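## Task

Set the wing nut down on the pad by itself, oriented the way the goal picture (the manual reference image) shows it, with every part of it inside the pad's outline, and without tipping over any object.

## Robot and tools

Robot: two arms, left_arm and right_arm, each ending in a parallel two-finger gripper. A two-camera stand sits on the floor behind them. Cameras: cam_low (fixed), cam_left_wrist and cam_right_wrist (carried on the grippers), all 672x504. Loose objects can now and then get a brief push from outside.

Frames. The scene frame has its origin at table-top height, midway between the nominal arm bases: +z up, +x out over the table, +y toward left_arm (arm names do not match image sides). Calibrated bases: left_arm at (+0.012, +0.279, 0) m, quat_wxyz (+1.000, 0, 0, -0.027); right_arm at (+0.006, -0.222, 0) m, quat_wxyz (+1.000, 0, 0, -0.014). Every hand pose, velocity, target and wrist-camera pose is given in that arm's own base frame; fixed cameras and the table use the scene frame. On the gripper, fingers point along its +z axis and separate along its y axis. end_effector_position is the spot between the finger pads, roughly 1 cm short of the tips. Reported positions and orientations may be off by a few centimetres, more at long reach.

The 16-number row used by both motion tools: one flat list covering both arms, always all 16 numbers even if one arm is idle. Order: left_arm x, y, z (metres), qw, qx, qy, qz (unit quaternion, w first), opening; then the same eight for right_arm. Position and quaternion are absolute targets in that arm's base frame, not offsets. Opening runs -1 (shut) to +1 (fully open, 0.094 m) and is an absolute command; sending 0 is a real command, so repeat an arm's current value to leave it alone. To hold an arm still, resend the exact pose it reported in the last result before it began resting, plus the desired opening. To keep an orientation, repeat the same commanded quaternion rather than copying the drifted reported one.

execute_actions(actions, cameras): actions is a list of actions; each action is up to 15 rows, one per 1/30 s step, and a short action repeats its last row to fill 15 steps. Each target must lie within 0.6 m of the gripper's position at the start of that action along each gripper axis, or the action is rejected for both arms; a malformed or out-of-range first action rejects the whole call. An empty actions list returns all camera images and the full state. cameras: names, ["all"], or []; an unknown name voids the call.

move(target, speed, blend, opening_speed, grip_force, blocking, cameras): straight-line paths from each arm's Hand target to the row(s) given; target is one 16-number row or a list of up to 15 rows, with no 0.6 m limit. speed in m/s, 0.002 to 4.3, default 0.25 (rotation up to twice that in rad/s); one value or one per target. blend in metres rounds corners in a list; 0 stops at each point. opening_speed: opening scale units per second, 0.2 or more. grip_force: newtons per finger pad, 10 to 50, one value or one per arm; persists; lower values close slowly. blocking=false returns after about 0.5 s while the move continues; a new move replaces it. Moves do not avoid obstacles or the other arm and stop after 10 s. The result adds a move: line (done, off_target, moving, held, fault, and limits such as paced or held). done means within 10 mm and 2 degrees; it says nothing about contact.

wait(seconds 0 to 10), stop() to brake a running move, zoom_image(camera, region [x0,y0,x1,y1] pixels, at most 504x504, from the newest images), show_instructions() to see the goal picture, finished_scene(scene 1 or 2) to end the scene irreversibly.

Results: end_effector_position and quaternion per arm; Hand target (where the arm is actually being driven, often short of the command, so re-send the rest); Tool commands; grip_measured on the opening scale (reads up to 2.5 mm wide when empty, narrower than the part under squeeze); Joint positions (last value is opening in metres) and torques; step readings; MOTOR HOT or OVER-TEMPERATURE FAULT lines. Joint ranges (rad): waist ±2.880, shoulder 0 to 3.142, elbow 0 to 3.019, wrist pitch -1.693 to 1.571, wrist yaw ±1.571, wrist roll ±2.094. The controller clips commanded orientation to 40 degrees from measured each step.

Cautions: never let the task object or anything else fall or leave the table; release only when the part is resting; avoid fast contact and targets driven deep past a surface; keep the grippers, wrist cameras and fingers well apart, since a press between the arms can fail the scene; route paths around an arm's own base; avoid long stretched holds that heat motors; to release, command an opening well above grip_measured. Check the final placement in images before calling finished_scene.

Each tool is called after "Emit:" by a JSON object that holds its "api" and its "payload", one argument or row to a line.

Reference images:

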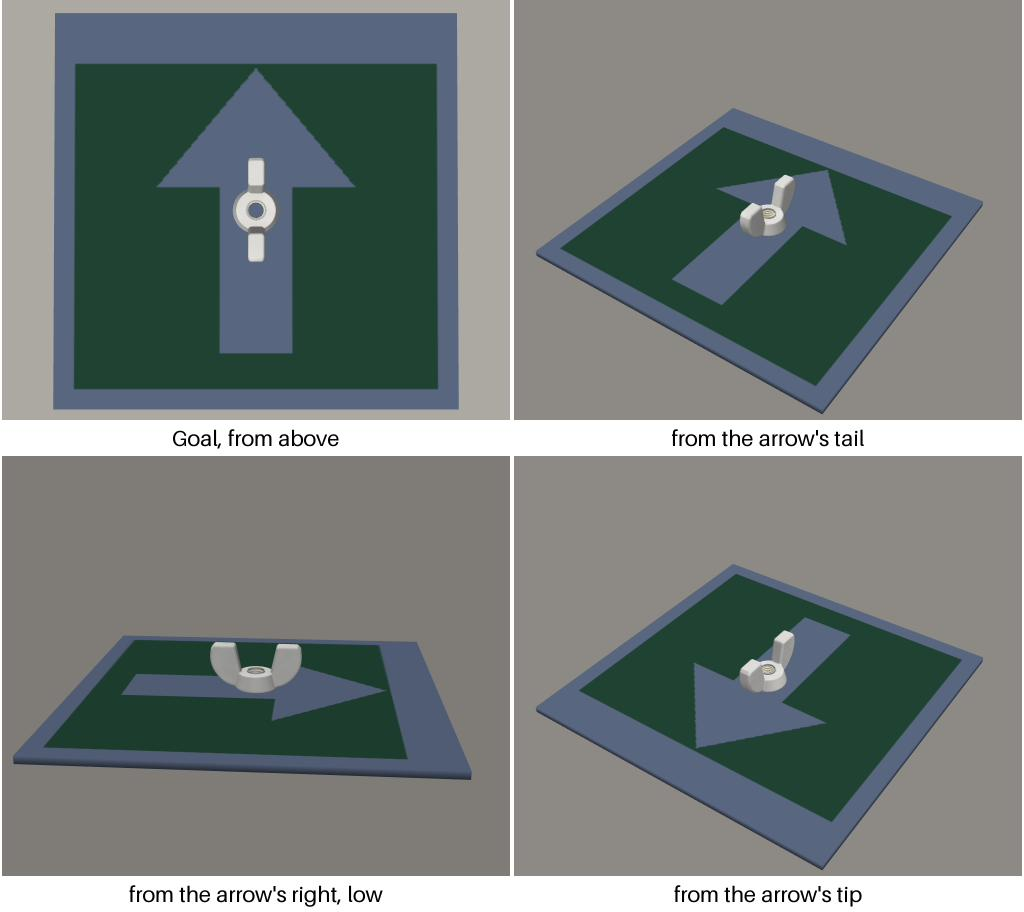

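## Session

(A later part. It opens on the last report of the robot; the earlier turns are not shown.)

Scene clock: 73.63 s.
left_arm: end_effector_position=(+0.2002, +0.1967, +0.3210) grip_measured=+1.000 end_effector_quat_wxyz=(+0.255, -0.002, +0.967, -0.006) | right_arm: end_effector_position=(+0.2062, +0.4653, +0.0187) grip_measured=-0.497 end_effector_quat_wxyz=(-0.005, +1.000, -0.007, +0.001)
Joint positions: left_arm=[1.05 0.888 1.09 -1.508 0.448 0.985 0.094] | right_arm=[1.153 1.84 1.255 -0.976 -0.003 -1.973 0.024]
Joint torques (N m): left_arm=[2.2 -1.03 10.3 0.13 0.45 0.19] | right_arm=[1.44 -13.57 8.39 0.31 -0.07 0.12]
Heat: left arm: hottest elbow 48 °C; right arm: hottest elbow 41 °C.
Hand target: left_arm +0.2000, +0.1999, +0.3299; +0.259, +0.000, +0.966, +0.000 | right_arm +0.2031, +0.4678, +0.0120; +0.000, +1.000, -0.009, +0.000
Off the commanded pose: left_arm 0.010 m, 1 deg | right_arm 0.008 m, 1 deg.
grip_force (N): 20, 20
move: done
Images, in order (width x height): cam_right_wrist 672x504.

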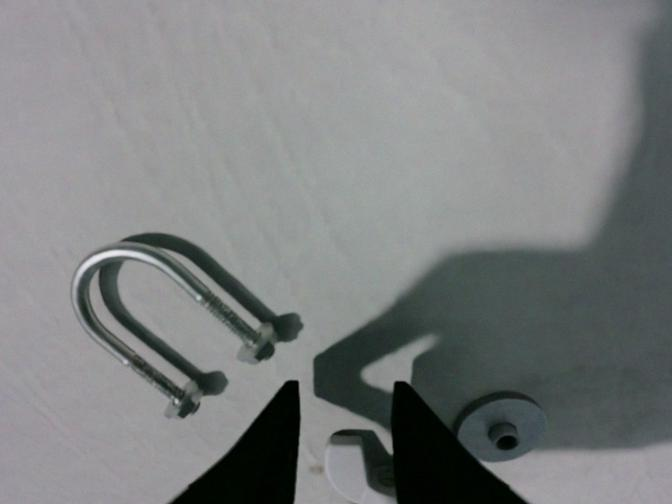

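Emit:
{"api": "move", "payload": {
  "target": [0.2, 0.2, 0.33, 0.259, 0, 0.966, 0, 1, 0.223, 0.463, 0.012, 0.0, -0.99995, 0.009, 0.0, -0.5],
  "speed": 0.06,
  "cameras": ["cam_right_wrist"]
}}

Emit:
{"api": "zoom_image", "payload": {
  "camera": "cam_right_wrist",
  "region": [200, 220, 500, 504]
}}

Scene clock: 74.87 s.
left_arm: end_effector_position=(+0.2002, +0.1967, +0.3210) grip_measured=+1.000 end_effector_quat_wxyz=(+0.255, -0.002, +0.967, -0.006) | right_arm: end_effector_position=(+0.2174, +0.4592, +0.0150) grip_measured=-0.497 end_effector_quat_wxyz=(-0.002, +1.000, -0.012, -0.001)
Joint positions: left_arm=[1.05 0.888 1.09 -1.508 0.448 0.985 0.094] | right_arm=[1.129 1.847 1.255 -0.976 -0.002 -1.989 0.024]
Joint torques (N m): left_arm=[2.14 -0.97 10.29 0.13 0.44 0.18] | right_arm=[0.21 -13.57 9.47 0.13 -0.09 -0.11]
Heat: left arm: hottest elbow 48 °C; right arm: hottest elbow 41 °C.
Hand target: left_arm +0.2000, +0.1999, +0.3299; +0.259, +0.000, +0.966, +0.000 | right_arm +0.2230, +0.4629, +0.0121; +0.000, +1.000, -0.009, +0.000
Off the commanded pose: left_arm 0.010 m, 1 deg | right_arm 0.007 m, 0 deg.
grip_force (N): 20, 20
move: done
Images, in order (width x height): cam_right_wrist 672x504.

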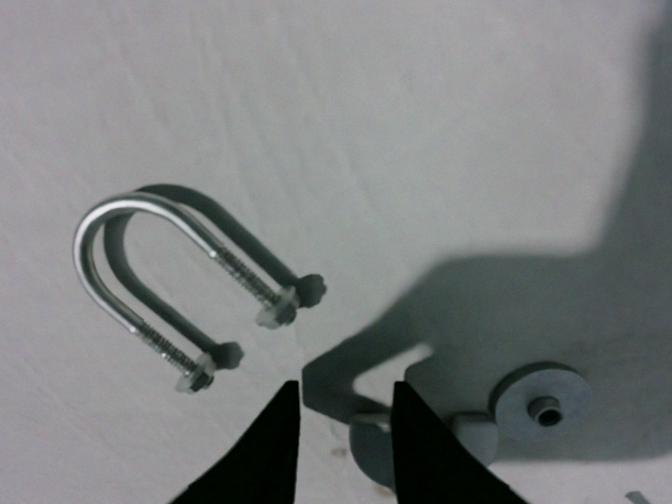

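Scaled by 1.680 from the camera's 672x504 image, which has a finer 960x720 frame.

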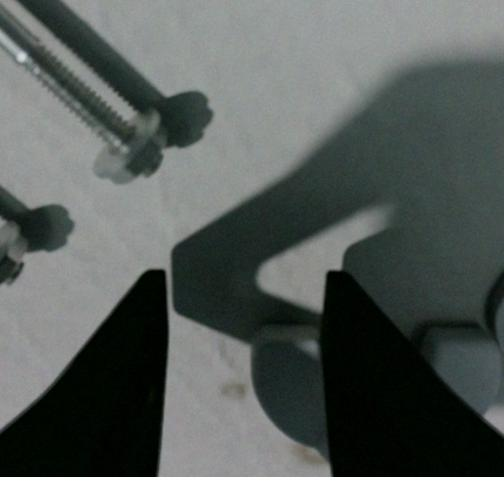

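Emit:
{"api": "move", "payload": {
  "target": [0.2, 0.2, 0.33, 0.259, 0, 0.966, 0, 1, 0.225, 0.475, 0.014, 0.0, -0.99995, 0.009, 0.0, -0.5],
  "speed": 0.06,
  "cameras": ["cam_right_wrist"]
}}

Emit:
{"api": "zoom_image", "payload": {
  "camera": "cam_right_wrist",
  "region": [200, 220, 500, 504]
}}

Scene clock: 75.93 s.
left_arm: end_effector_position=(+0.2002, +0.1967, +0.3210) grip_measured=+1.000 end_effector_quat_wxyz=(+0.255, -0.002, +0.967, -0.006) | right_arm: end_effector_position=(+0.2176, +0.4596, +0.0113) grip_measured=-0.497 end_effector_quat_wxyz=(+0.006, +1.000, -0.012, -0.004)
Joint positions: left_arm=[1.05 0.888 1.09 -1.508 0.448 0.985 0.094] | right_arm=[1.129 1.863 1.267 -0.989 -0.002 -1.989 0.024]
Joint torques (N m): left_arm=[2.02 -0.97 10.28 0.13 0.45 0.19] | right_arm=[0.73 -13.27 11.93 -0.12 -0.1 -0.03]
Heat: left arm: hottest elbow 48 °C; right arm: hottest elbow 41 °C.
Hand target: left_arm +0.2000, +0.1999, +0.3299; +0.259, +0.000, +0.966, +0.000 | right_arm +0.2248, +0.4744, +0.0142; +0.000, +1.000, -0.009, +0.000
Off the commanded pose: left_arm 0.010 m, 1 deg | right_arm 0.017 m, 1 deg.
grip_force (N): 20, 20
move: off_target (right_arm)
Images, in order (width x height): cam_right_wrist 672x504.

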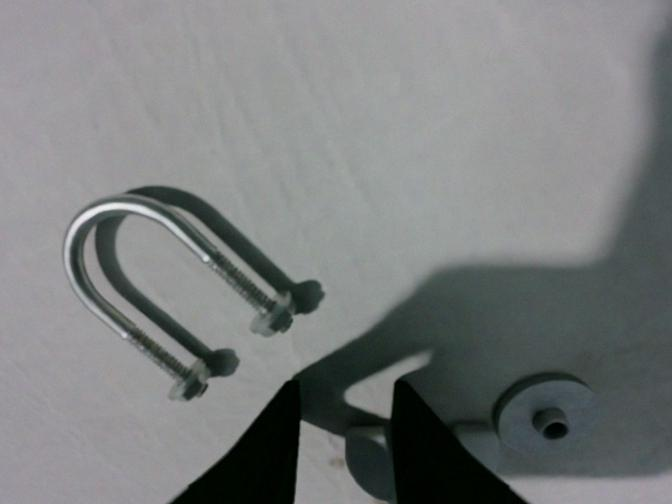

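Scaled by 1.680 from the camera's 672x504 image, which has a finer 960x720 frame.

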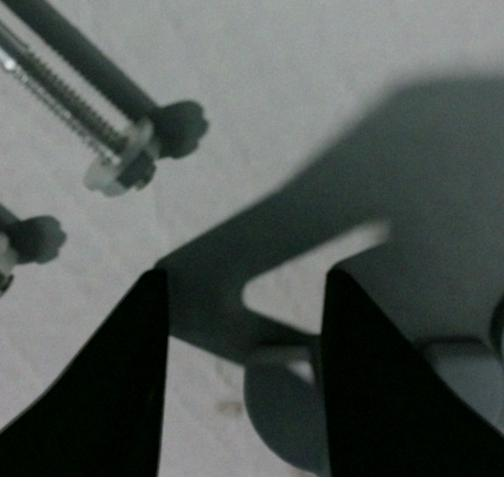

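Emit:
{"api": "move", "payload": {
  "target": [0.2, 0.2, 0.33, 0.259, 0, 0.966, 0, 1, 0.233, 0.472, 0.015, 0.0, -0.99995, 0.009, 0.0, -0.5],
  "speed": 0.06,
  "cameras": ["cam_right_wrist"]
}}

Emit:
{"api": "zoom_image", "payload": {
  "camera": "cam_right_wrist",
  "region": [200, 220, 500, 504]
}}

Scene clock: 77.20 s.
left_arm: end_effector_position=(+0.2002, +0.1967, +0.3210) grip_measured=+1.000 end_effector_quat_wxyz=(+0.255, -0.002, +0.967, -0.006) | right_arm: end_effector_position=(+0.2196, +0.4580, +0.0113) grip_measured=-0.497 end_effector_quat_wxyz=(+0.007, +1.000, -0.010, -0.005)
Joint positions: left_arm=[1.05 0.888 1.09 -1.508 0.448 0.985 0.094] | right_arm=[1.124 1.863 1.267 -0.991 -0.002 -1.998 0.024]
Joint torques (N m): left_arm=[2.08 -1.08 10.3 0.16 0.45 0.19] | right_arm=[-0.09 -13.27 12.22 -0.16 -0.09 -0.09]
Heat: left arm: hottest elbow 48 °C; right arm: hottest elbow 41 °C.
Hand target: left_arm +0.2000, +0.1999, +0.3299; +0.259, +0.000, +0.966, +0.000 | right_arm +0.2328, +0.4713, +0.0152; +0.000, +1.000, -0.009, +0.000
Off the commanded pose: left_arm 0.010 m, 1 deg | right_arm 0.020 m, 1 deg.
grip_force (N): 20, 20
move: off_target (right_arm)
Images, in order (width x height): cam_right_wrist 672x504.

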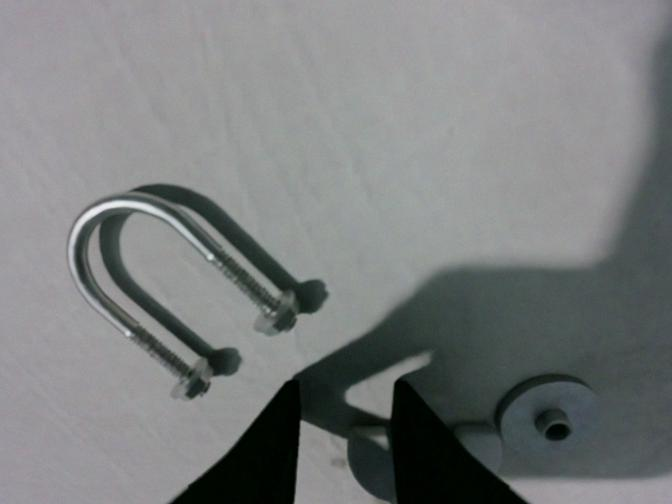

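Scaled by 1.680 from the camera's 672x504 image, which has a finer 960x720 frame.

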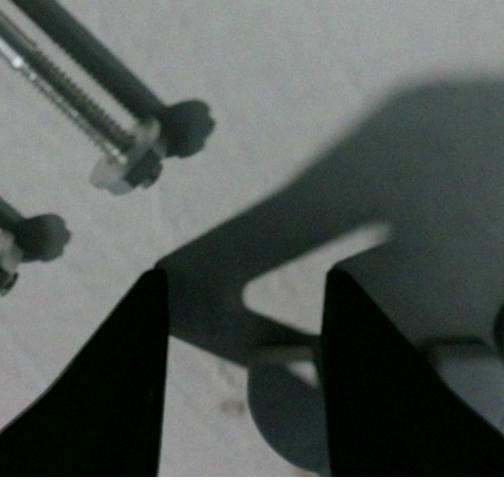

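Emit:
{"api": "move", "payload": {
  "target": [0.2, 0.2, 0.33, 0.259, 0, 0.966, 0, 1, 0.233, 0.472, 0.015, 0.0, -0.99995, 0.009, 0.0, -1.0],
  "speed": 0.06,
  "grip_force": 10,
  "cameras": ["cam_right_wrist"]
}}

Emit:
{"api": "zoom_image", "payload": {
  "camera": "cam_right_wrist",
  "region": [200, 220, 500, 504]
}}

Scene clock: 82.47 s.
left_arm: end_effector_position=(+0.2002, +0.1967, +0.3210) grip_measured=+1.000 end_effector_quat_wxyz=(+0.255, -0.002, +0.967, -0.006) | right_arm: end_effector_position=(+0.2196, +0.4580, +0.0112) grip_measured=-0.993 end_effector_quat_wxyz=(+0.007, +1.000, -0.009, -0.005)
Joint positions: left_arm=[1.05 0.888 1.09 -1.508 0.448 0.985 0.094] | right_arm=[1.124 1.863 1.267 -0.991 -0.002 -1.999 0]
Joint torques (N m): left_arm=[2.02 -0.97 10.28 0.14 0.44 0.19] | right_arm=[-0.15 -13.33 12.22 -0.14 -0.08 -0.09]
Heat: left arm: hottest elbow 48 °C; right arm: hottest elbow 41 °C.
Hand target: left_arm +0.2000, +0.1999, +0.3299; +0.259, +0.000, +0.966, +0.000 | right_arm +0.2328, +0.4713, +0.0153; +0.000, +1.000, -0.009, +0.000
Off the commanded pose: left_arm 0.010 m, 1 deg | right_arm 0.020 m, 1 deg.
grip_force (N): 10, 10
move: off_target (right_arm)
Images, in order (width x height): cam_right_wrist 672x504.

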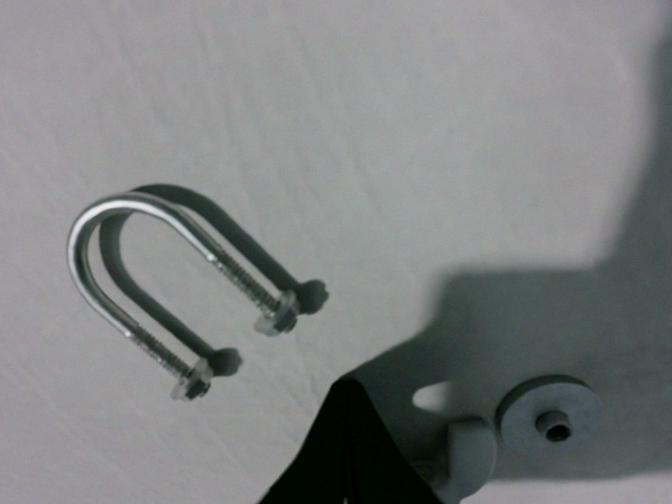

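Scaled by 1.680 from the camera's 672x504 image, which has a finer 960x720 frame.

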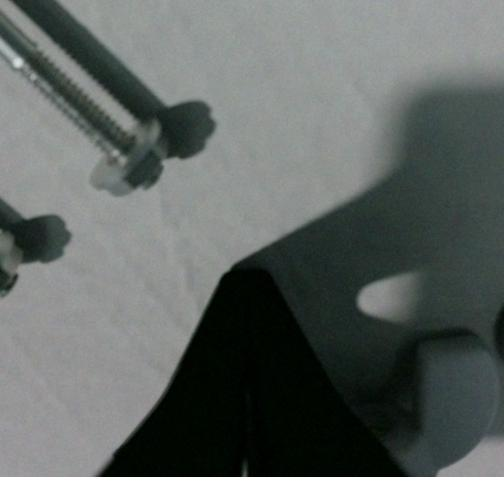

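Emit:
{"api": "move", "payload": {
  "target": [0.2, 0.2, 0.33, 0.259, 0, 0.966, 0, 1, 0.255, 0.470, 0.105, 0.01, -0.99995, 0.009, 0.0, -1.0],
  "speed": 0.2,
  "cameras": ["cam_right_wrist", "cam_low", "cam_left_wrist"]
}}

Emit:
{"api": "zoom_image", "payload": {
  "camera": "cam_right_wrist",
  "region": [250, 150, 500, 350]
}}

Emit:
{"api": "zoom_image", "payload": {
  "camera": "cam_left_wrist",
  "region": [510, 240, 620, 320]
}}

Scene clock: 83.87 s.
left_arm: end_effector_position=(+0.2002, +0.1967, +0.3210) grip_measured=+1.000 end_effector_quat_wxyz=(+0.255, -0.002, +0.967, -0.006) | right_arm: end_effector_position=(+0.2448, +0.4569, +0.0838) grip_measured=-0.993 end_effector_quat_wxyz=(+0.012, +1.000, -0.012, -0.009)
Joint positions: left_arm=[1.05 0.888 1.09 -1.508 0.448 0.985 0.094] | right_arm=[1.078 1.803 1.395 -1.192 -0.005 -2.04 0]
Joint torques (N m): left_arm=[2.2 -1.08 10.28 0.13 0.45 0.19] | right_arm=[0.21 -15.79 12.49 -0.14 -0.36 -0.11]
Heat: left arm: hottest elbow 48 °C; right arm: hottest elbow 41 °C.
Hand target: left_arm +0.2000, +0.1999, +0.3299; +0.259, +0.000, +0.966, +0.000 | right_arm +0.2546, +0.4691, +0.1051; -0.010, +1.000, -0.009, +0.000
Off the commanded pose: left_arm 0.010 m, 1 deg | right_arm 0.027 m, 3 deg.
grip_force (N): 10, 10
move: off_target (right_arm)

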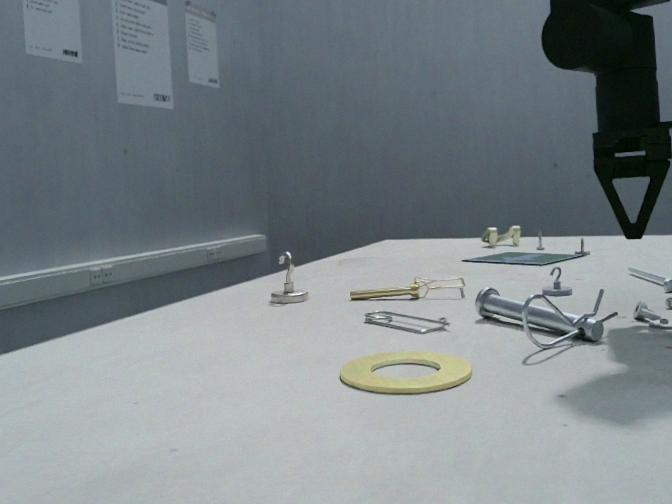

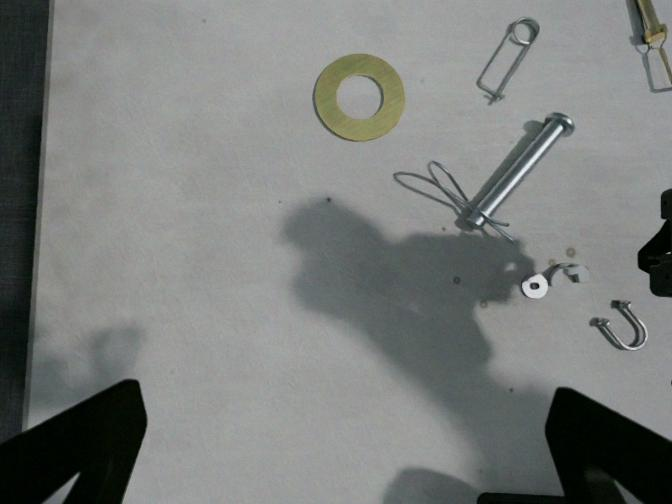

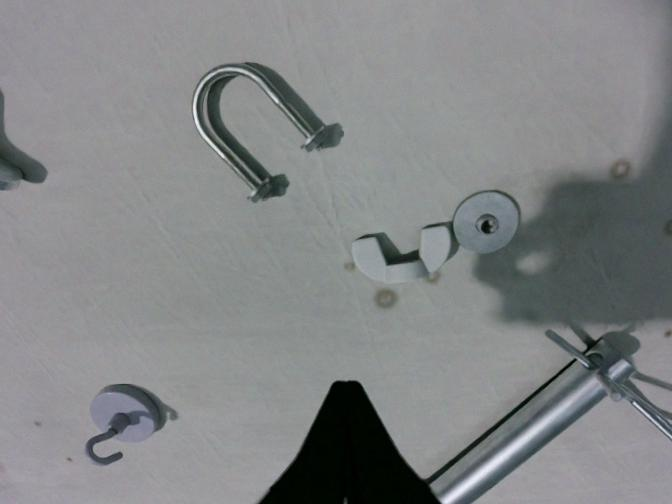

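Scaled by 2.016 from the camera's 672x504 image, which has a finer 960x720 frame.

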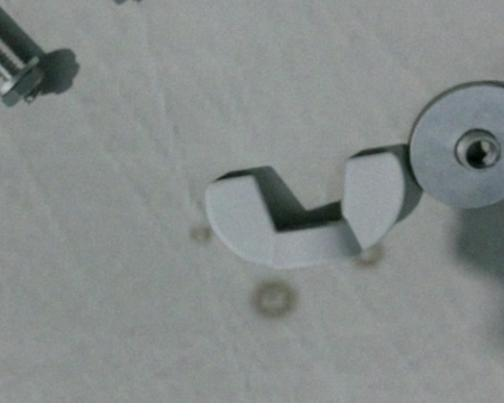

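Scaled by 4.582 from the camera's 672x504 image, which has a finer 960x720 frame.

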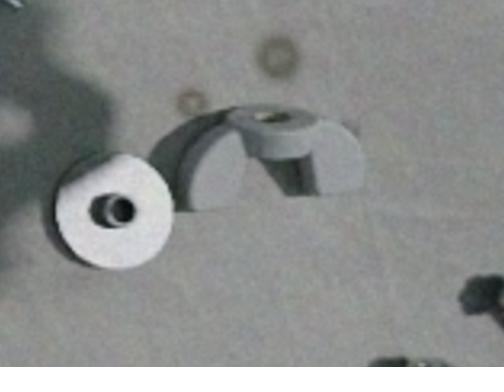

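Emit:
{"api": "move", "payload": {
  "target": [0.2, 0.2, 0.33, 0.259, 0, 0.966, 0, 1, 0.215, 0.480, 0.043, 0.012, -0.99995, 0.009, 0.0, -1.0],
  "speed": 0.2,
  "cameras": ["cam_right_wrist"]
}}

Emit:
{"api": "zoom_image", "payload": {
  "camera": "cam_right_wrist",
  "region": [200, 254, 500, 504]
}}

Scene clock: 86.37 s.
left_arm: end_effector_position=(+0.2002, +0.1967, +0.3210) grip_measured=+1.000 end_effector_quat_wxyz=(+0.255, -0.002, +0.967, -0.006) | right_arm: end_effector_position=(+0.2143, +0.4797, +0.0484) grip_measured=-0.993 end_effector_quat_wxyz=(-0.012, +1.000, -0.002, +0.001)
Joint positions: left_arm=[1.05 0.888 1.09 -1.508 0.448 0.985 0.094] | right_arm=[1.149 1.829 1.329 -1.047 -0.008 -1.988 0]
Joint torques (N m): left_arm=[2.14 -0.97 10.25 0.13 0.45 0.19] | right_arm=[0.56 -14.45 8.05 0.66 -0.29 0.15]
Heat: left arm: hottest elbow 49 °C; right arm: hottest elbow 41 °C.
Hand target: left_arm +0.2000, +0.1999, +0.3299; +0.259, +0.000, +0.966, +0.000 | right_arm +0.2149, +0.4799, +0.0429; -0.012, +1.000, -0.009, +0.000
Off the commanded pose: left_arm 0.010 m, 1 deg | right_arm 0.005 m, 1 deg.
grip_force (N): 10, 10
move: done
Images, in order (width x height): cam_right_wrist 672x504.

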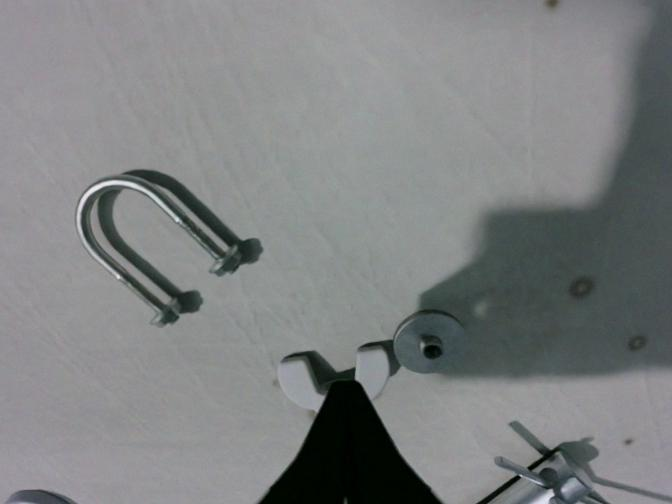

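Scaled by 1.680 from the camera's 672x504 image, which has a finer 960x720 frame.

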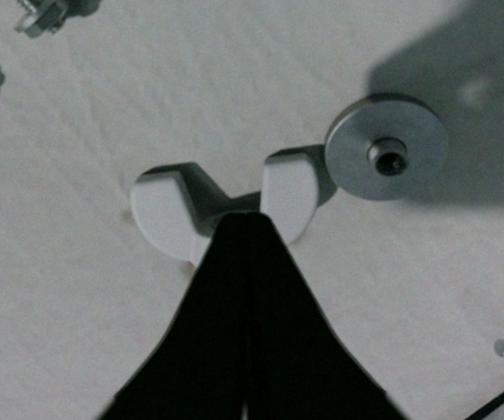

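Emit:
{"api": "move", "payload": {
  "target": [0.2, 0.2, 0.33, 0.259, 0, 0.966, 0, 1, 0.210, 0.4765, 0.014, 0.004, -0.99995, 0.009, 0.0, -1.0],
  "speed": 0.08,
  "cameras": ["cam_right_wrist"]
}}

Emit:
{"api": "zoom_image", "payload": {
  "camera": "cam_right_wrist",
  "region": [200, 254, 500, 504]
}}

Scene clock: 87.53 s.
left_arm: end_effector_position=(+0.2002, +0.1967, +0.3210) grip_measured=+1.000 end_effector_quat_wxyz=(+0.255, -0.002, +0.967, -0.006) | right_arm: end_effector_position=(+0.2129, +0.4758, +0.0211) grip_measured=-0.993 end_effector_quat_wxyz=(-0.007, +1.000, -0.006, +0.000)
Joint positions: left_arm=[1.05 0.888 1.09 -1.508 0.448 0.985 0.094] | right_arm=[1.149 1.862 1.296 -0.992 -0.006 -1.98 0]
Joint torques (N m): left_arm=[2.14 -1.2 10.26 0.14 0.45 0.18] | right_arm=[1.26 -14.33 7.61 0.64 -0.07 0.15]
Heat: left arm: hottest elbow 49 °C; right arm: hottest elbow 41 °C.
Hand target: left_arm +0.2000, +0.1999, +0.3299; +0.259, +0.000, +0.966, +0.000 | right_arm +0.2099, +0.4763, +0.0141; -0.004, +1.000, -0.009, +0.000
Off the commanded pose: left_arm 0.010 m, 1 deg | right_arm 0.008 m, 0 deg.
grip_force (N): 10, 10
move: done
Images, in order (width x height): cam_right_wrist 672x504.

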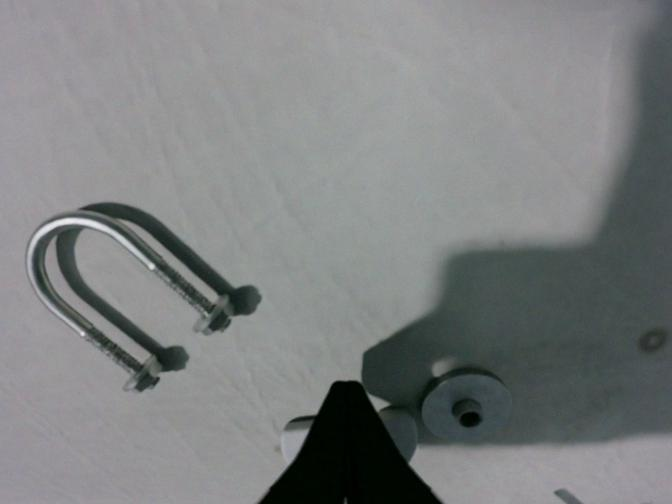

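Scaled by 1.680 from the camera's 672x504 image, which has a finer 960x720 frame.

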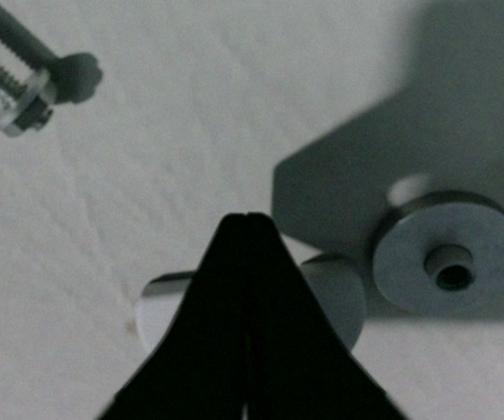

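Emit:
{"api": "move", "payload": {
  "target": [0.2, 0.2, 0.33, 0.259, 0, 0.966, 0, 1, 0.209, 0.4765, 0.005, 0.003, -0.99995, 0.009, 0.0, -1.0],
  "speed": 0.06,
  "cameras": ["cam_low"]
}}

Emit:
{"api": "zoom_image", "payload": {
  "camera": "cam_low",
  "region": [540, 220, 672, 350]
}}

Scene clock: 88.57 s.
left_arm: end_effector_position=(+0.2002, +0.1967, +0.3210) grip_measured=+1.000 end_effector_quat_wxyz=(+0.255, -0.002, +0.967, -0.006) | right_arm: end_effector_position=(+0.2135, +0.4769, +0.0155) grip_measured=-0.993 end_effector_quat_wxyz=(-0.010, +1.000, -0.007, +0.001)
Joint positions: left_arm=[1.05 0.888 1.09 -1.508 0.448 0.985 0.094] | right_arm=[1.149 1.869 1.291 -0.973 -0.005 -1.978 0]
Joint torques (N m): left_arm=[2.14 -0.97 10.29 0.14 0.45 0.19] | right_arm=[1.44 -14.21 7.41 0.65 -0.07 0.15]
Heat: left arm: hottest elbow 49 °C; right arm: hottest elbow 41 °C.
Hand target: left_arm +0.2000, +0.1999, +0.3299; +0.259, +0.000, +0.966, +0.000 | right_arm +0.2090, +0.4764, +0.0052; -0.003, +1.000, -0.009, +0.000
Off the commanded pose: left_arm 0.010 m, 1 deg | right_arm 0.011 m, 1 deg.
grip_force (N): 10, 10
move: off_target (right_arm)
Images, in order (width x height): cam_low 672x504.

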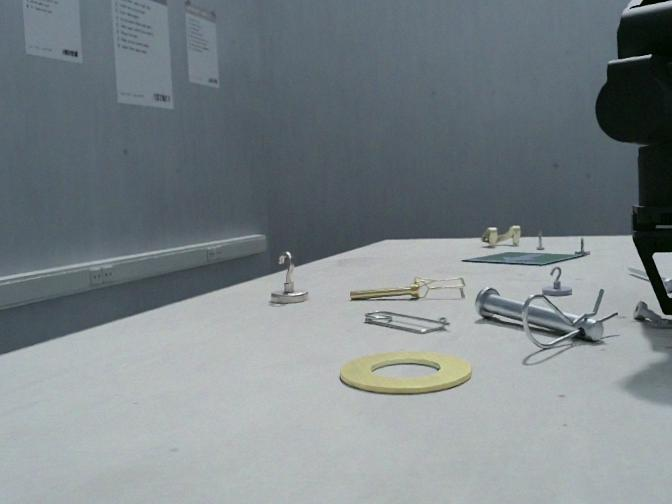

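Scaled by 3.818 from the camera's 672x504 image, which has a finer 960x720 frame.

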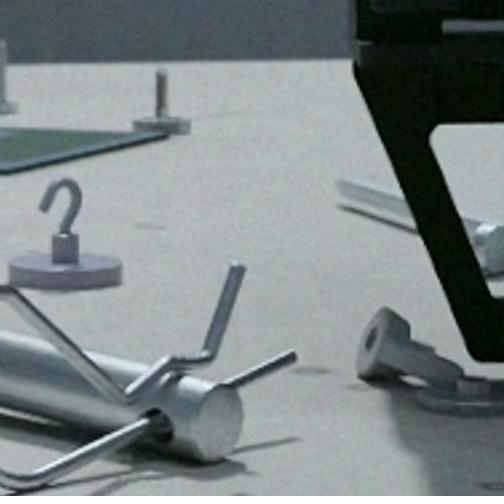

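Emit:
{"api": "move", "payload": {
  "target": [0.2, 0.2, 0.33, 0.259, 0, 0.966, 0, 1, 0.264, 0.484, 0.013, 0.003, -0.99995, 0.009, 0.0, -1.0],
  "speed": 0.07,
  "cameras": ["cam_low", "cam_right_wrist"]
}}

Emit:
{"api": "zoom_image", "payload": {
  "camera": "cam_low",
  "region": [540, 220, 672, 350]
}}

Scene clock: 90.27 s.
left_arm: end_effector_position=(+0.2002, +0.1967, +0.3210) grip_measured=+1.000 end_effector_quat_wxyz=(+0.255, -0.002, +0.967, -0.006) | right_arm: end_effector_position=(+0.2527, +0.4722, +0.0115) grip_measured=-0.993 end_effector_quat_wxyz=(+0.001, +1.000, -0.012, -0.003)
Joint positions: left_arm=[1.05 0.888 1.09 -1.508 0.448 0.985 0.094] | right_arm=[1.079 1.917 1.353 -1.012 -0.005 -2.04 0]
Joint torques (N m): left_arm=[2.14 -1.08 10.29 0.14 0.45 0.2] | right_arm=[0.15 -14.04 12.01 -0.14 -0.11 -0.11]
Heat: left arm: hottest elbow 49 °C; right arm: hottest elbow 41 °C.
Hand target: left_arm +0.2000, +0.1999, +0.3299; +0.259, +0.000, +0.966, +0.000 | right_arm +0.2638, +0.4835, +0.0131; -0.003, +1.000, -0.009, +0.000
Off the commanded pose: left_arm 0.010 m, 1 deg | right_arm 0.016 m, 1 deg.
grip_force (N): 10, 10
move: off_target (right_arm)
Images, in order (width x height): cam_low 672x504, cam_right_wrist 672x504.

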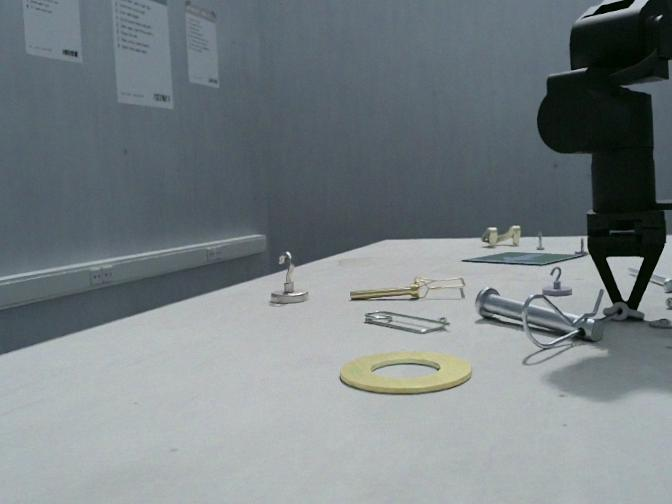

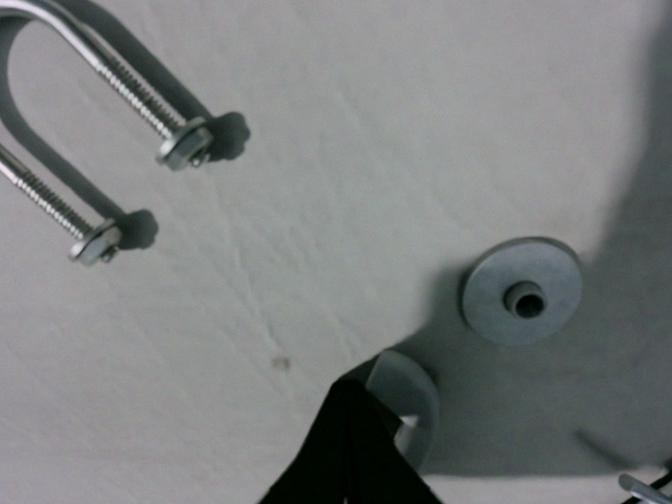

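Scaled by 3.818 from the camera's 672x504 image, which has a finer 960x720 frame.

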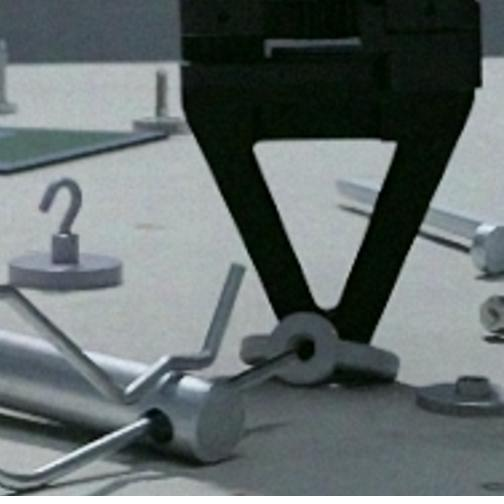

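Emit:
{"api": "move", "payload": {
  "target": [0.2, 0.2, 0.33, 0.259, 0, 0.966, 0, 1, 0.275, 0.468, 0.125, 0.012, -0.96, 0.28, 0.0, -0.2],
  "speed": 0.25,
  "cameras": ["cam_right_wrist", "cam_left_wrist"]
}}

Emit:
{"api": "zoom_image", "payload": {
  "camera": "cam_right_wrist",
  "region": [230, 200, 530, 450]
}}

Scene clock: 92.43 s.
left_arm: end_effector_position=(+0.2002, +0.1967, +0.3210) grip_measured=+1.000 end_effector_quat_wxyz=(+0.255, -0.002, +0.967, -0.006) | right_arm: end_effector_position=(+0.2611, +0.4535, +0.0941) grip_measured=-0.203 end_effector_quat_wxyz=(+0.021, +0.963, -0.270, -0.009)
Joint positions: left_arm=[1.05 0.888 1.09 -1.508 0.448 0.985 0.094] | right_arm=[1.047 1.814 1.439 -1.241 -0.007 -1.548 0.037]
Joint torques (N m): left_arm=[2.26 -1.03 10.26 0.13 0.45 0.19] | right_arm=[-0.03 -16.97 13.31 -0.14 -0.18 0.12]
Heat: left arm: hottest elbow 49 °C; right arm: hottest elbow 42 °C.
Hand target: left_arm +0.2000, +0.1999, +0.3299; +0.259, +0.000, +0.966, +0.000 | right_arm +0.2743, +0.4666, +0.1252; -0.012, +0.960, -0.280, +0.000
Off the commanded pose: left_arm 0.010 m, 1 deg | right_arm 0.037 m, 4 deg.
grip_force (N): 10, 10
move: off_target (right_arm)
Images, in order (width x height): cam_left_wrist 672x504, cam_right_wrist 672x504.

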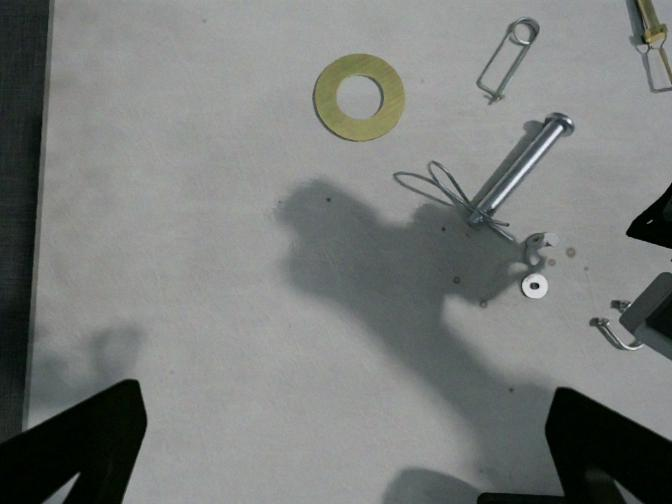

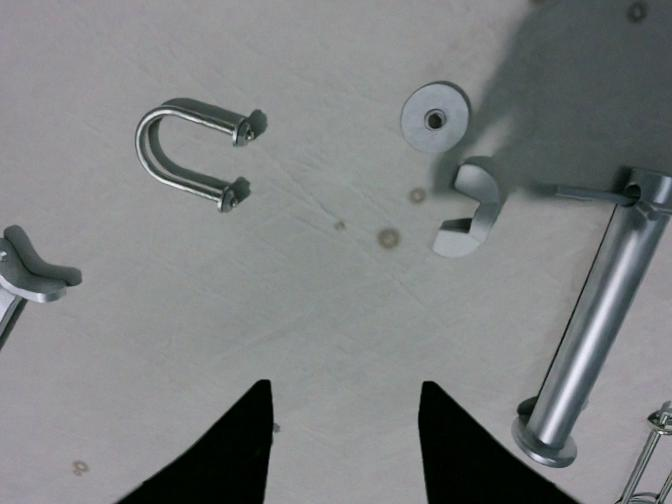

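Scaled by 1.680 from the camera's 672x504 image, which has a finer 960x720 frame.

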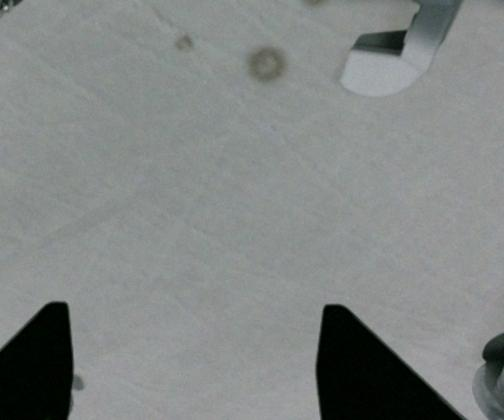

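Emit:
{"api": "zoom_image", "payload": {
  "camera": "cam_right_wrist",
  "region": [390, 70, 570, 270]
}}

Scaled by 2.520 from the camera's 672x504 image, which has a finer 960x720 frame.

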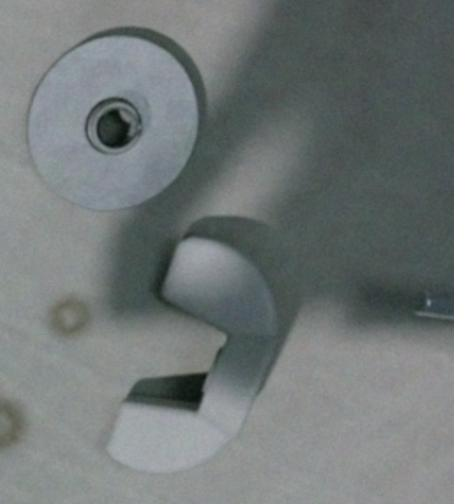

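Emit:
{"api": "move", "payload": {
  "target": [0.2, 0.2, 0.33, 0.259, 0, 0.966, 0, 1, 0.250, 0.512, 0.075, 0.012, -0.3173, 0.9483, 0.0, 0.2],
  "speed": 0.4,
  "cameras": ["cam_right_wrist"]
}}

Emit:
{"api": "zoom_image", "payload": {
  "camera": "cam_right_wrist",
  "region": [210, 200, 480, 450]
}}

Scene clock: 97.63 s.
left_arm: end_effector_position=(+0.2002, +0.1967, +0.3210) grip_measured=+1.000 end_effector_quat_wxyz=(+0.255, -0.002, +0.967, -0.006) | right_arm: end_effector_position=(+0.2442, +0.4890, +0.0660) grip_measured=+0.197 end_effector_quat_wxyz=(-0.004, -0.318, +0.948, -0.014)
Joint positions: left_arm=[1.05 0.888 1.09 -1.508 0.448 0.985 0.094] | right_arm=[1.113 1.886 1.467 -1.176 0.013 0.465 0.056]
Joint torques (N m): left_arm=[2.08 -1.08 10.28 0.12 0.44 0.19] | right_arm=[1.55 -14.86 13.5 0.51 0.08 0.15]
Heat: left arm: hottest elbow 49 °C; right arm: hottest elbow 43 °C.
Hand target: left_arm +0.2000, +0.1999, +0.3299; +0.259, +0.000, +0.966, +0.000 | right_arm +0.2494, +0.5110, +0.0754; +0.012, -0.317, +0.948, +0.000
Off the commanded pose: left_arm 0.010 m, 1 deg | right_arm 0.025 m, 2 deg.
grip_force (N): 10, 10
move: off_target (right_arm)
Images, in order (width x height): cam_right_wrist 672x504.

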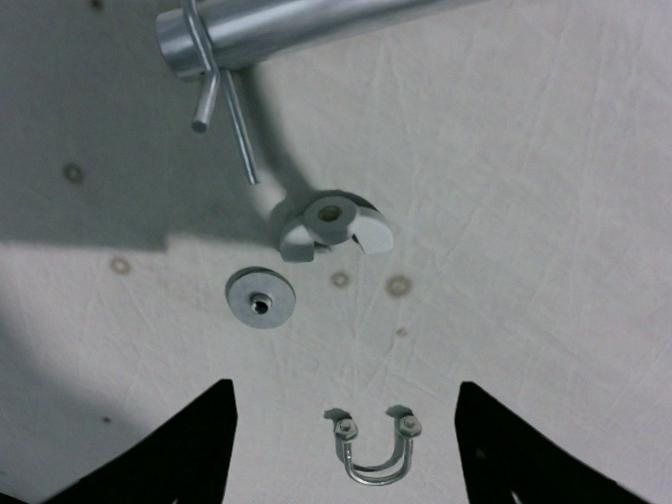

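Scaled by 1.867 from the camera's 672x504 image, which has a finer 960x720 frame.

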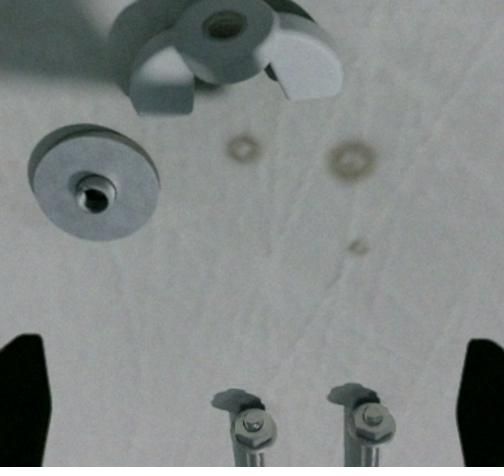

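Emit:
{"api": "move", "payload": {
  "target": [0.2, 0.2, 0.33, 0.259, 0, 0.966, 0, 1, 0.272, 0.518, 0.045, 0.016, -0.3907, 0.9205, 0.010, 0.2],
  "speed": 0.15,
  "cameras": ["cam_right_wrist"]
}}

Emit:
{"api": "zoom_image", "payload": {
  "camera": "cam_right_wrist",
  "region": [210, 254, 480, 504]
}}

Scene clock: 99.40 s.
left_arm: end_effector_position=(+0.2002, +0.1967, +0.3210) grip_measured=+1.000 end_effector_quat_wxyz=(+0.255, -0.002, +0.967, -0.006) | right_arm: end_effector_position=(+0.2565, +0.4982, +0.0340) grip_measured=+0.197 end_effector_quat_wxyz=(-0.002, -0.390, +0.921, -0.008)
Joint positions: left_arm=[1.05 0.888 1.09 -1.508 0.448 0.985 0.094] | right_arm=[1.099 1.948 1.47 -1.106 0.009 0.299 0.056]
Joint torques (N m): left_arm=[2.14 -1.08 10.26 0.14 0.45 0.19] | right_arm=[-0.03 -15.85 13.2 0.69 -0.24 -0.09]
Heat: left arm: hottest elbow 49 °C; right arm: hottest elbow 43 °C.
Hand target: left_arm +0.2000, +0.1999, +0.3299; +0.259, +0.000, +0.966, +0.000 | right_arm +0.2716, +0.5168, +0.0458; +0.017, -0.391, +0.920, +0.010
Off the commanded pose: left_arm 0.010 m, 1 deg | right_arm 0.027 m, 3 deg.
grip_force (N): 10, 10
move: off_target (right_arm)
Images, in order (width x height): cam_right_wrist 672x504.

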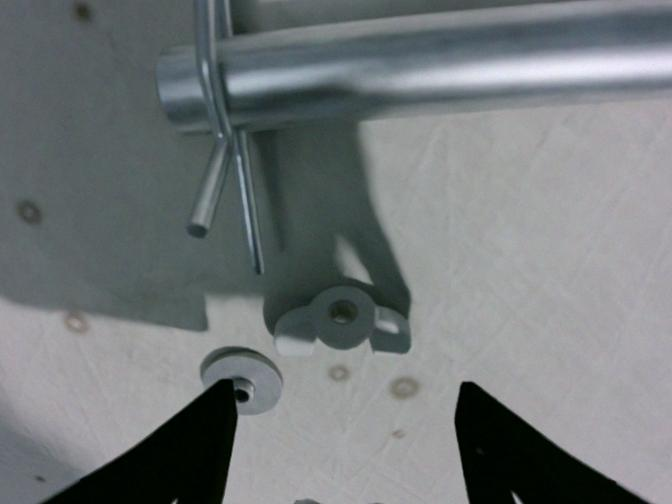

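Scaled by 1.867 from the camera's 672x504 image, which has a finer 960x720 frame.

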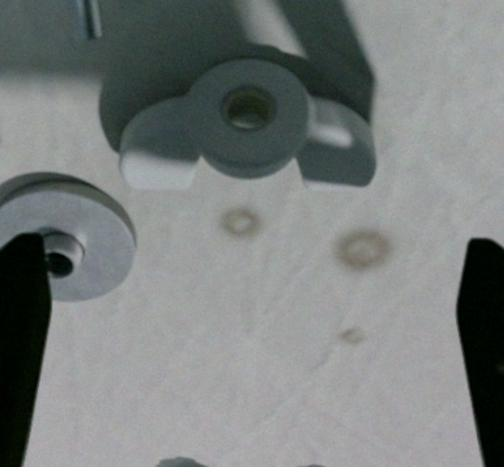

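Emit:
{"api": "move", "payload": {
  "target": [0.2, 0.2, 0.33, 0.259, 0, 0.966, 0, 1, 0.281, 0.5265, 0.046, 0.02, -0.3907, 0.9205, 0.010, 0.1],
  "speed": 0.1,
  "cameras": ["cam_right_wrist"]
}}

Emit:
{"api": "zoom_image", "payload": {
  "camera": "cam_right_wrist",
  "region": [210, 254, 480, 504]
}}

Scene clock: 101.17 s.
left_arm: end_effector_position=(+0.2002, +0.1967, +0.3210) grip_measured=+1.000 end_effector_quat_wxyz=(+0.255, -0.002, +0.967, -0.006) | right_arm: end_effector_position=(+0.2659, +0.5113, +0.0385) grip_measured=+0.103 end_effector_quat_wxyz=(+0.007, -0.390, +0.921, +0.000)
Joint positions: left_arm=[1.05 0.888 1.09 -1.508 0.448 0.985 0.094] | right_arm=[1.095 1.966 1.512 -1.106 0.009 0.293 0.052]
Joint torques (N m): left_arm=[2.08 -0.97 10.3 0.13 0.45 0.19] | right_arm=[-0.15 -15.68 13.19 0.32 -0.03 -0.08]
Heat: left arm: hottest elbow 49 °C; right arm: hottest elbow 43 °C.
Hand target: left_arm +0.2000, +0.1999, +0.3299; +0.259, +0.000, +0.966, +0.000 | right_arm +0.2806, +0.5256, +0.0464; +0.020, -0.391, +0.920, +0.010
Off the commanded pose: left_arm 0.010 m, 1 deg | right_arm 0.023 m, 2 deg.
grip_force (N): 10, 10
move: off_target (right_arm)
Images, in order (width x height): cam_right_wrist 672x504.

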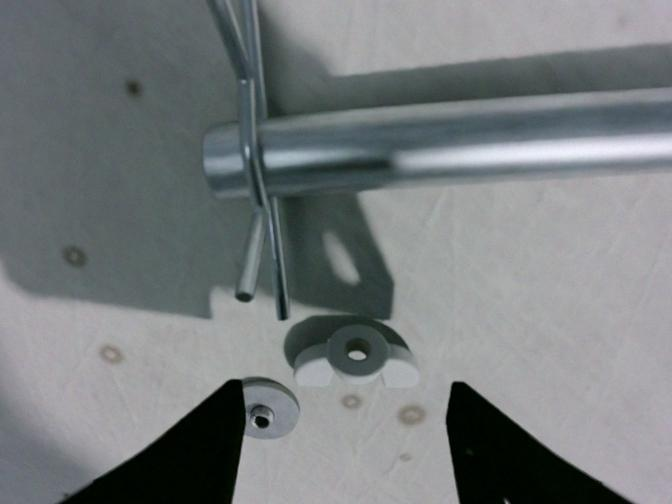

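Scaled by 1.867 from the camera's 672x504 image, which has a finer 960x720 frame.

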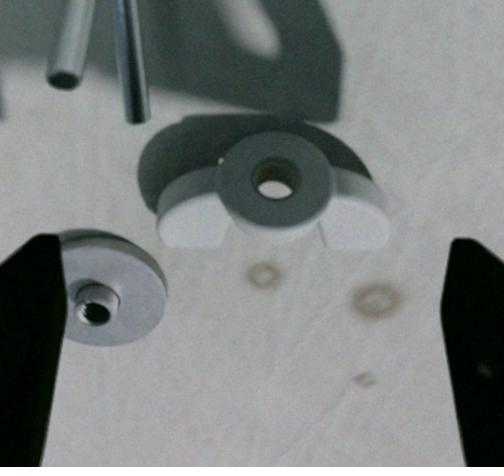

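Emit:
{"api": "move", "payload": {
  "target": [0.2, 0.2, 0.33, 0.259, 0, 0.966, 0, 1, 0.281, 0.515, 0.022, 0.010, -0.3907, 0.9205, 0.005, 0.1],
  "speed": 0.1,
  "cameras": ["cam_right_wrist"]
}}

Emit:
{"api": "zoom_image", "payload": {
  "camera": "cam_right_wrist",
  "region": [210, 254, 480, 504]
}}

Scene clock: 102.50 s.
left_arm: end_effector_position=(+0.2002, +0.1967, +0.3210) grip_measured=+1.000 end_effector_quat_wxyz=(+0.255, -0.002, +0.967, -0.006) | right_arm: end_effector_position=(+0.2737, +0.5120, +0.0269) grip_measured=+0.103 end_effector_quat_wxyz=(+0.009, -0.389, +0.921, +0.002)
Joint positions: left_arm=[1.05 0.888 1.09 -1.508 0.448 0.985 0.094] | right_arm=[1.083 1.987 1.512 -1.08 0.008 0.283 0.052]
Joint torques (N m): left_arm=[2.14 -1.03 10.26 0.13 0.45 0.19] | right_arm=[-0.09 -15.79 9.65 0.77 -0.25 -0.1]
Heat: left arm: hottest elbow 49 °C; right arm: hottest elbow 43 °C.
Hand target: left_arm +0.2000, +0.1999, +0.3299; +0.259, +0.000, +0.966, +0.000 | right_arm +0.2809, +0.5149, +0.0221; +0.010, -0.391, +0.920, +0.005
Off the commanded pose: left_arm 0.010 m, 1 deg | right_arm 0.009 m, 0 deg.
grip_force (N): 10, 10
move: done
Images, in order (width x height): cam_right_wrist 672x504.

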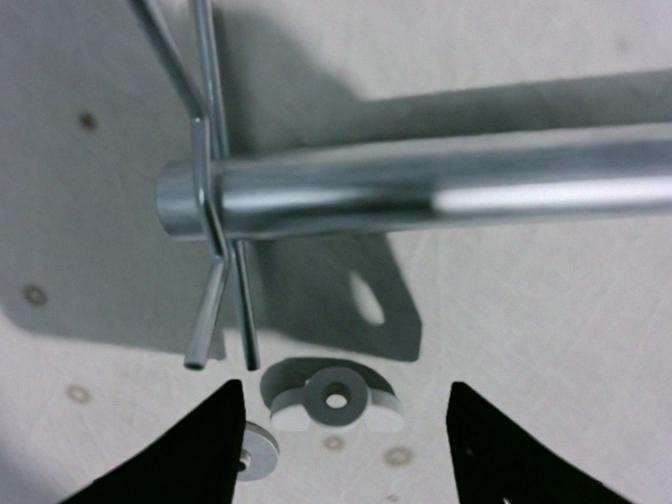

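Scaled by 1.867 from the camera's 672x504 image, which has a finer 960x720 frame.

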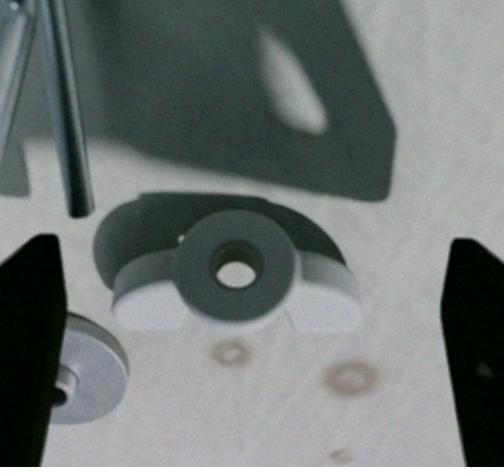

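Emit:
{"api": "move", "payload": {
  "target": [0.2, 0.2, 0.33, 0.259, 0, 0.966, 0, 1, 0.257, 0.503, 0.026, 0.006, -0.3907, 0.9205, 0.003, 0.1],
  "speed": 0.08,
  "cameras": ["cam_right_wrist"]
}}

Emit:
{"api": "zoom_image", "payload": {
  "camera": "cam_right_wrist",
  "region": [210, 254, 480, 504]
}}

Scene clock: 103.87 s.
left_arm: end_effector_position=(+0.2002, +0.1967, +0.3210) grip_measured=+1.000 end_effector_quat_wxyz=(+0.255, -0.002, +0.967, -0.006) | right_arm: end_effector_position=(+0.2610, +0.4977, +0.0126) grip_measured=+0.103 end_effector_quat_wxyz=(-0.006, -0.391, +0.920, -0.008)
Joint positions: left_arm=[1.05 0.888 1.09 -1.508 0.448 0.985 0.094] | right_arm=[1.09 1.982 1.461 -1.069 0.005 0.286 0.052]
Joint torques (N m): left_arm=[2.2 -1.03 10.29 0.16 0.45 0.19] | right_arm=[1.55 -18.78 7.64 0.69 -0.2 0.14]
Heat: left arm: hottest elbow 49 °C; right arm: hottest elbow 43 °C.
Hand target: left_arm +0.2000, +0.1999, +0.3299; +0.259, +0.000, +0.966, +0.000 | right_arm +0.2571, +0.5029, +0.0259; +0.006, -0.391, +0.920, +0.003
Off the commanded pose: left_arm 0.010 m, 1 deg | right_arm 0.015 m, 2 deg.
grip_force (N): 10, 10
move: off_target (right_arm)
Images, in order (width x height): cam_right_wrist 672x504.

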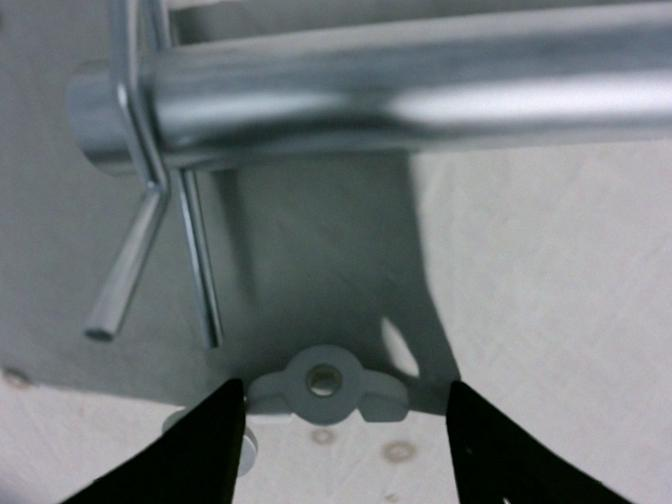

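Scaled by 1.867 from the camera's 672x504 image, which has a finer 960x720 frame.

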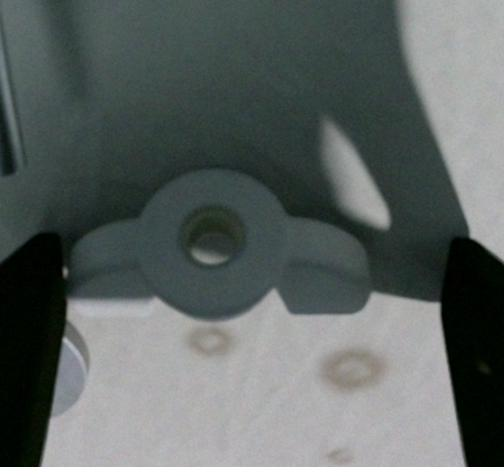

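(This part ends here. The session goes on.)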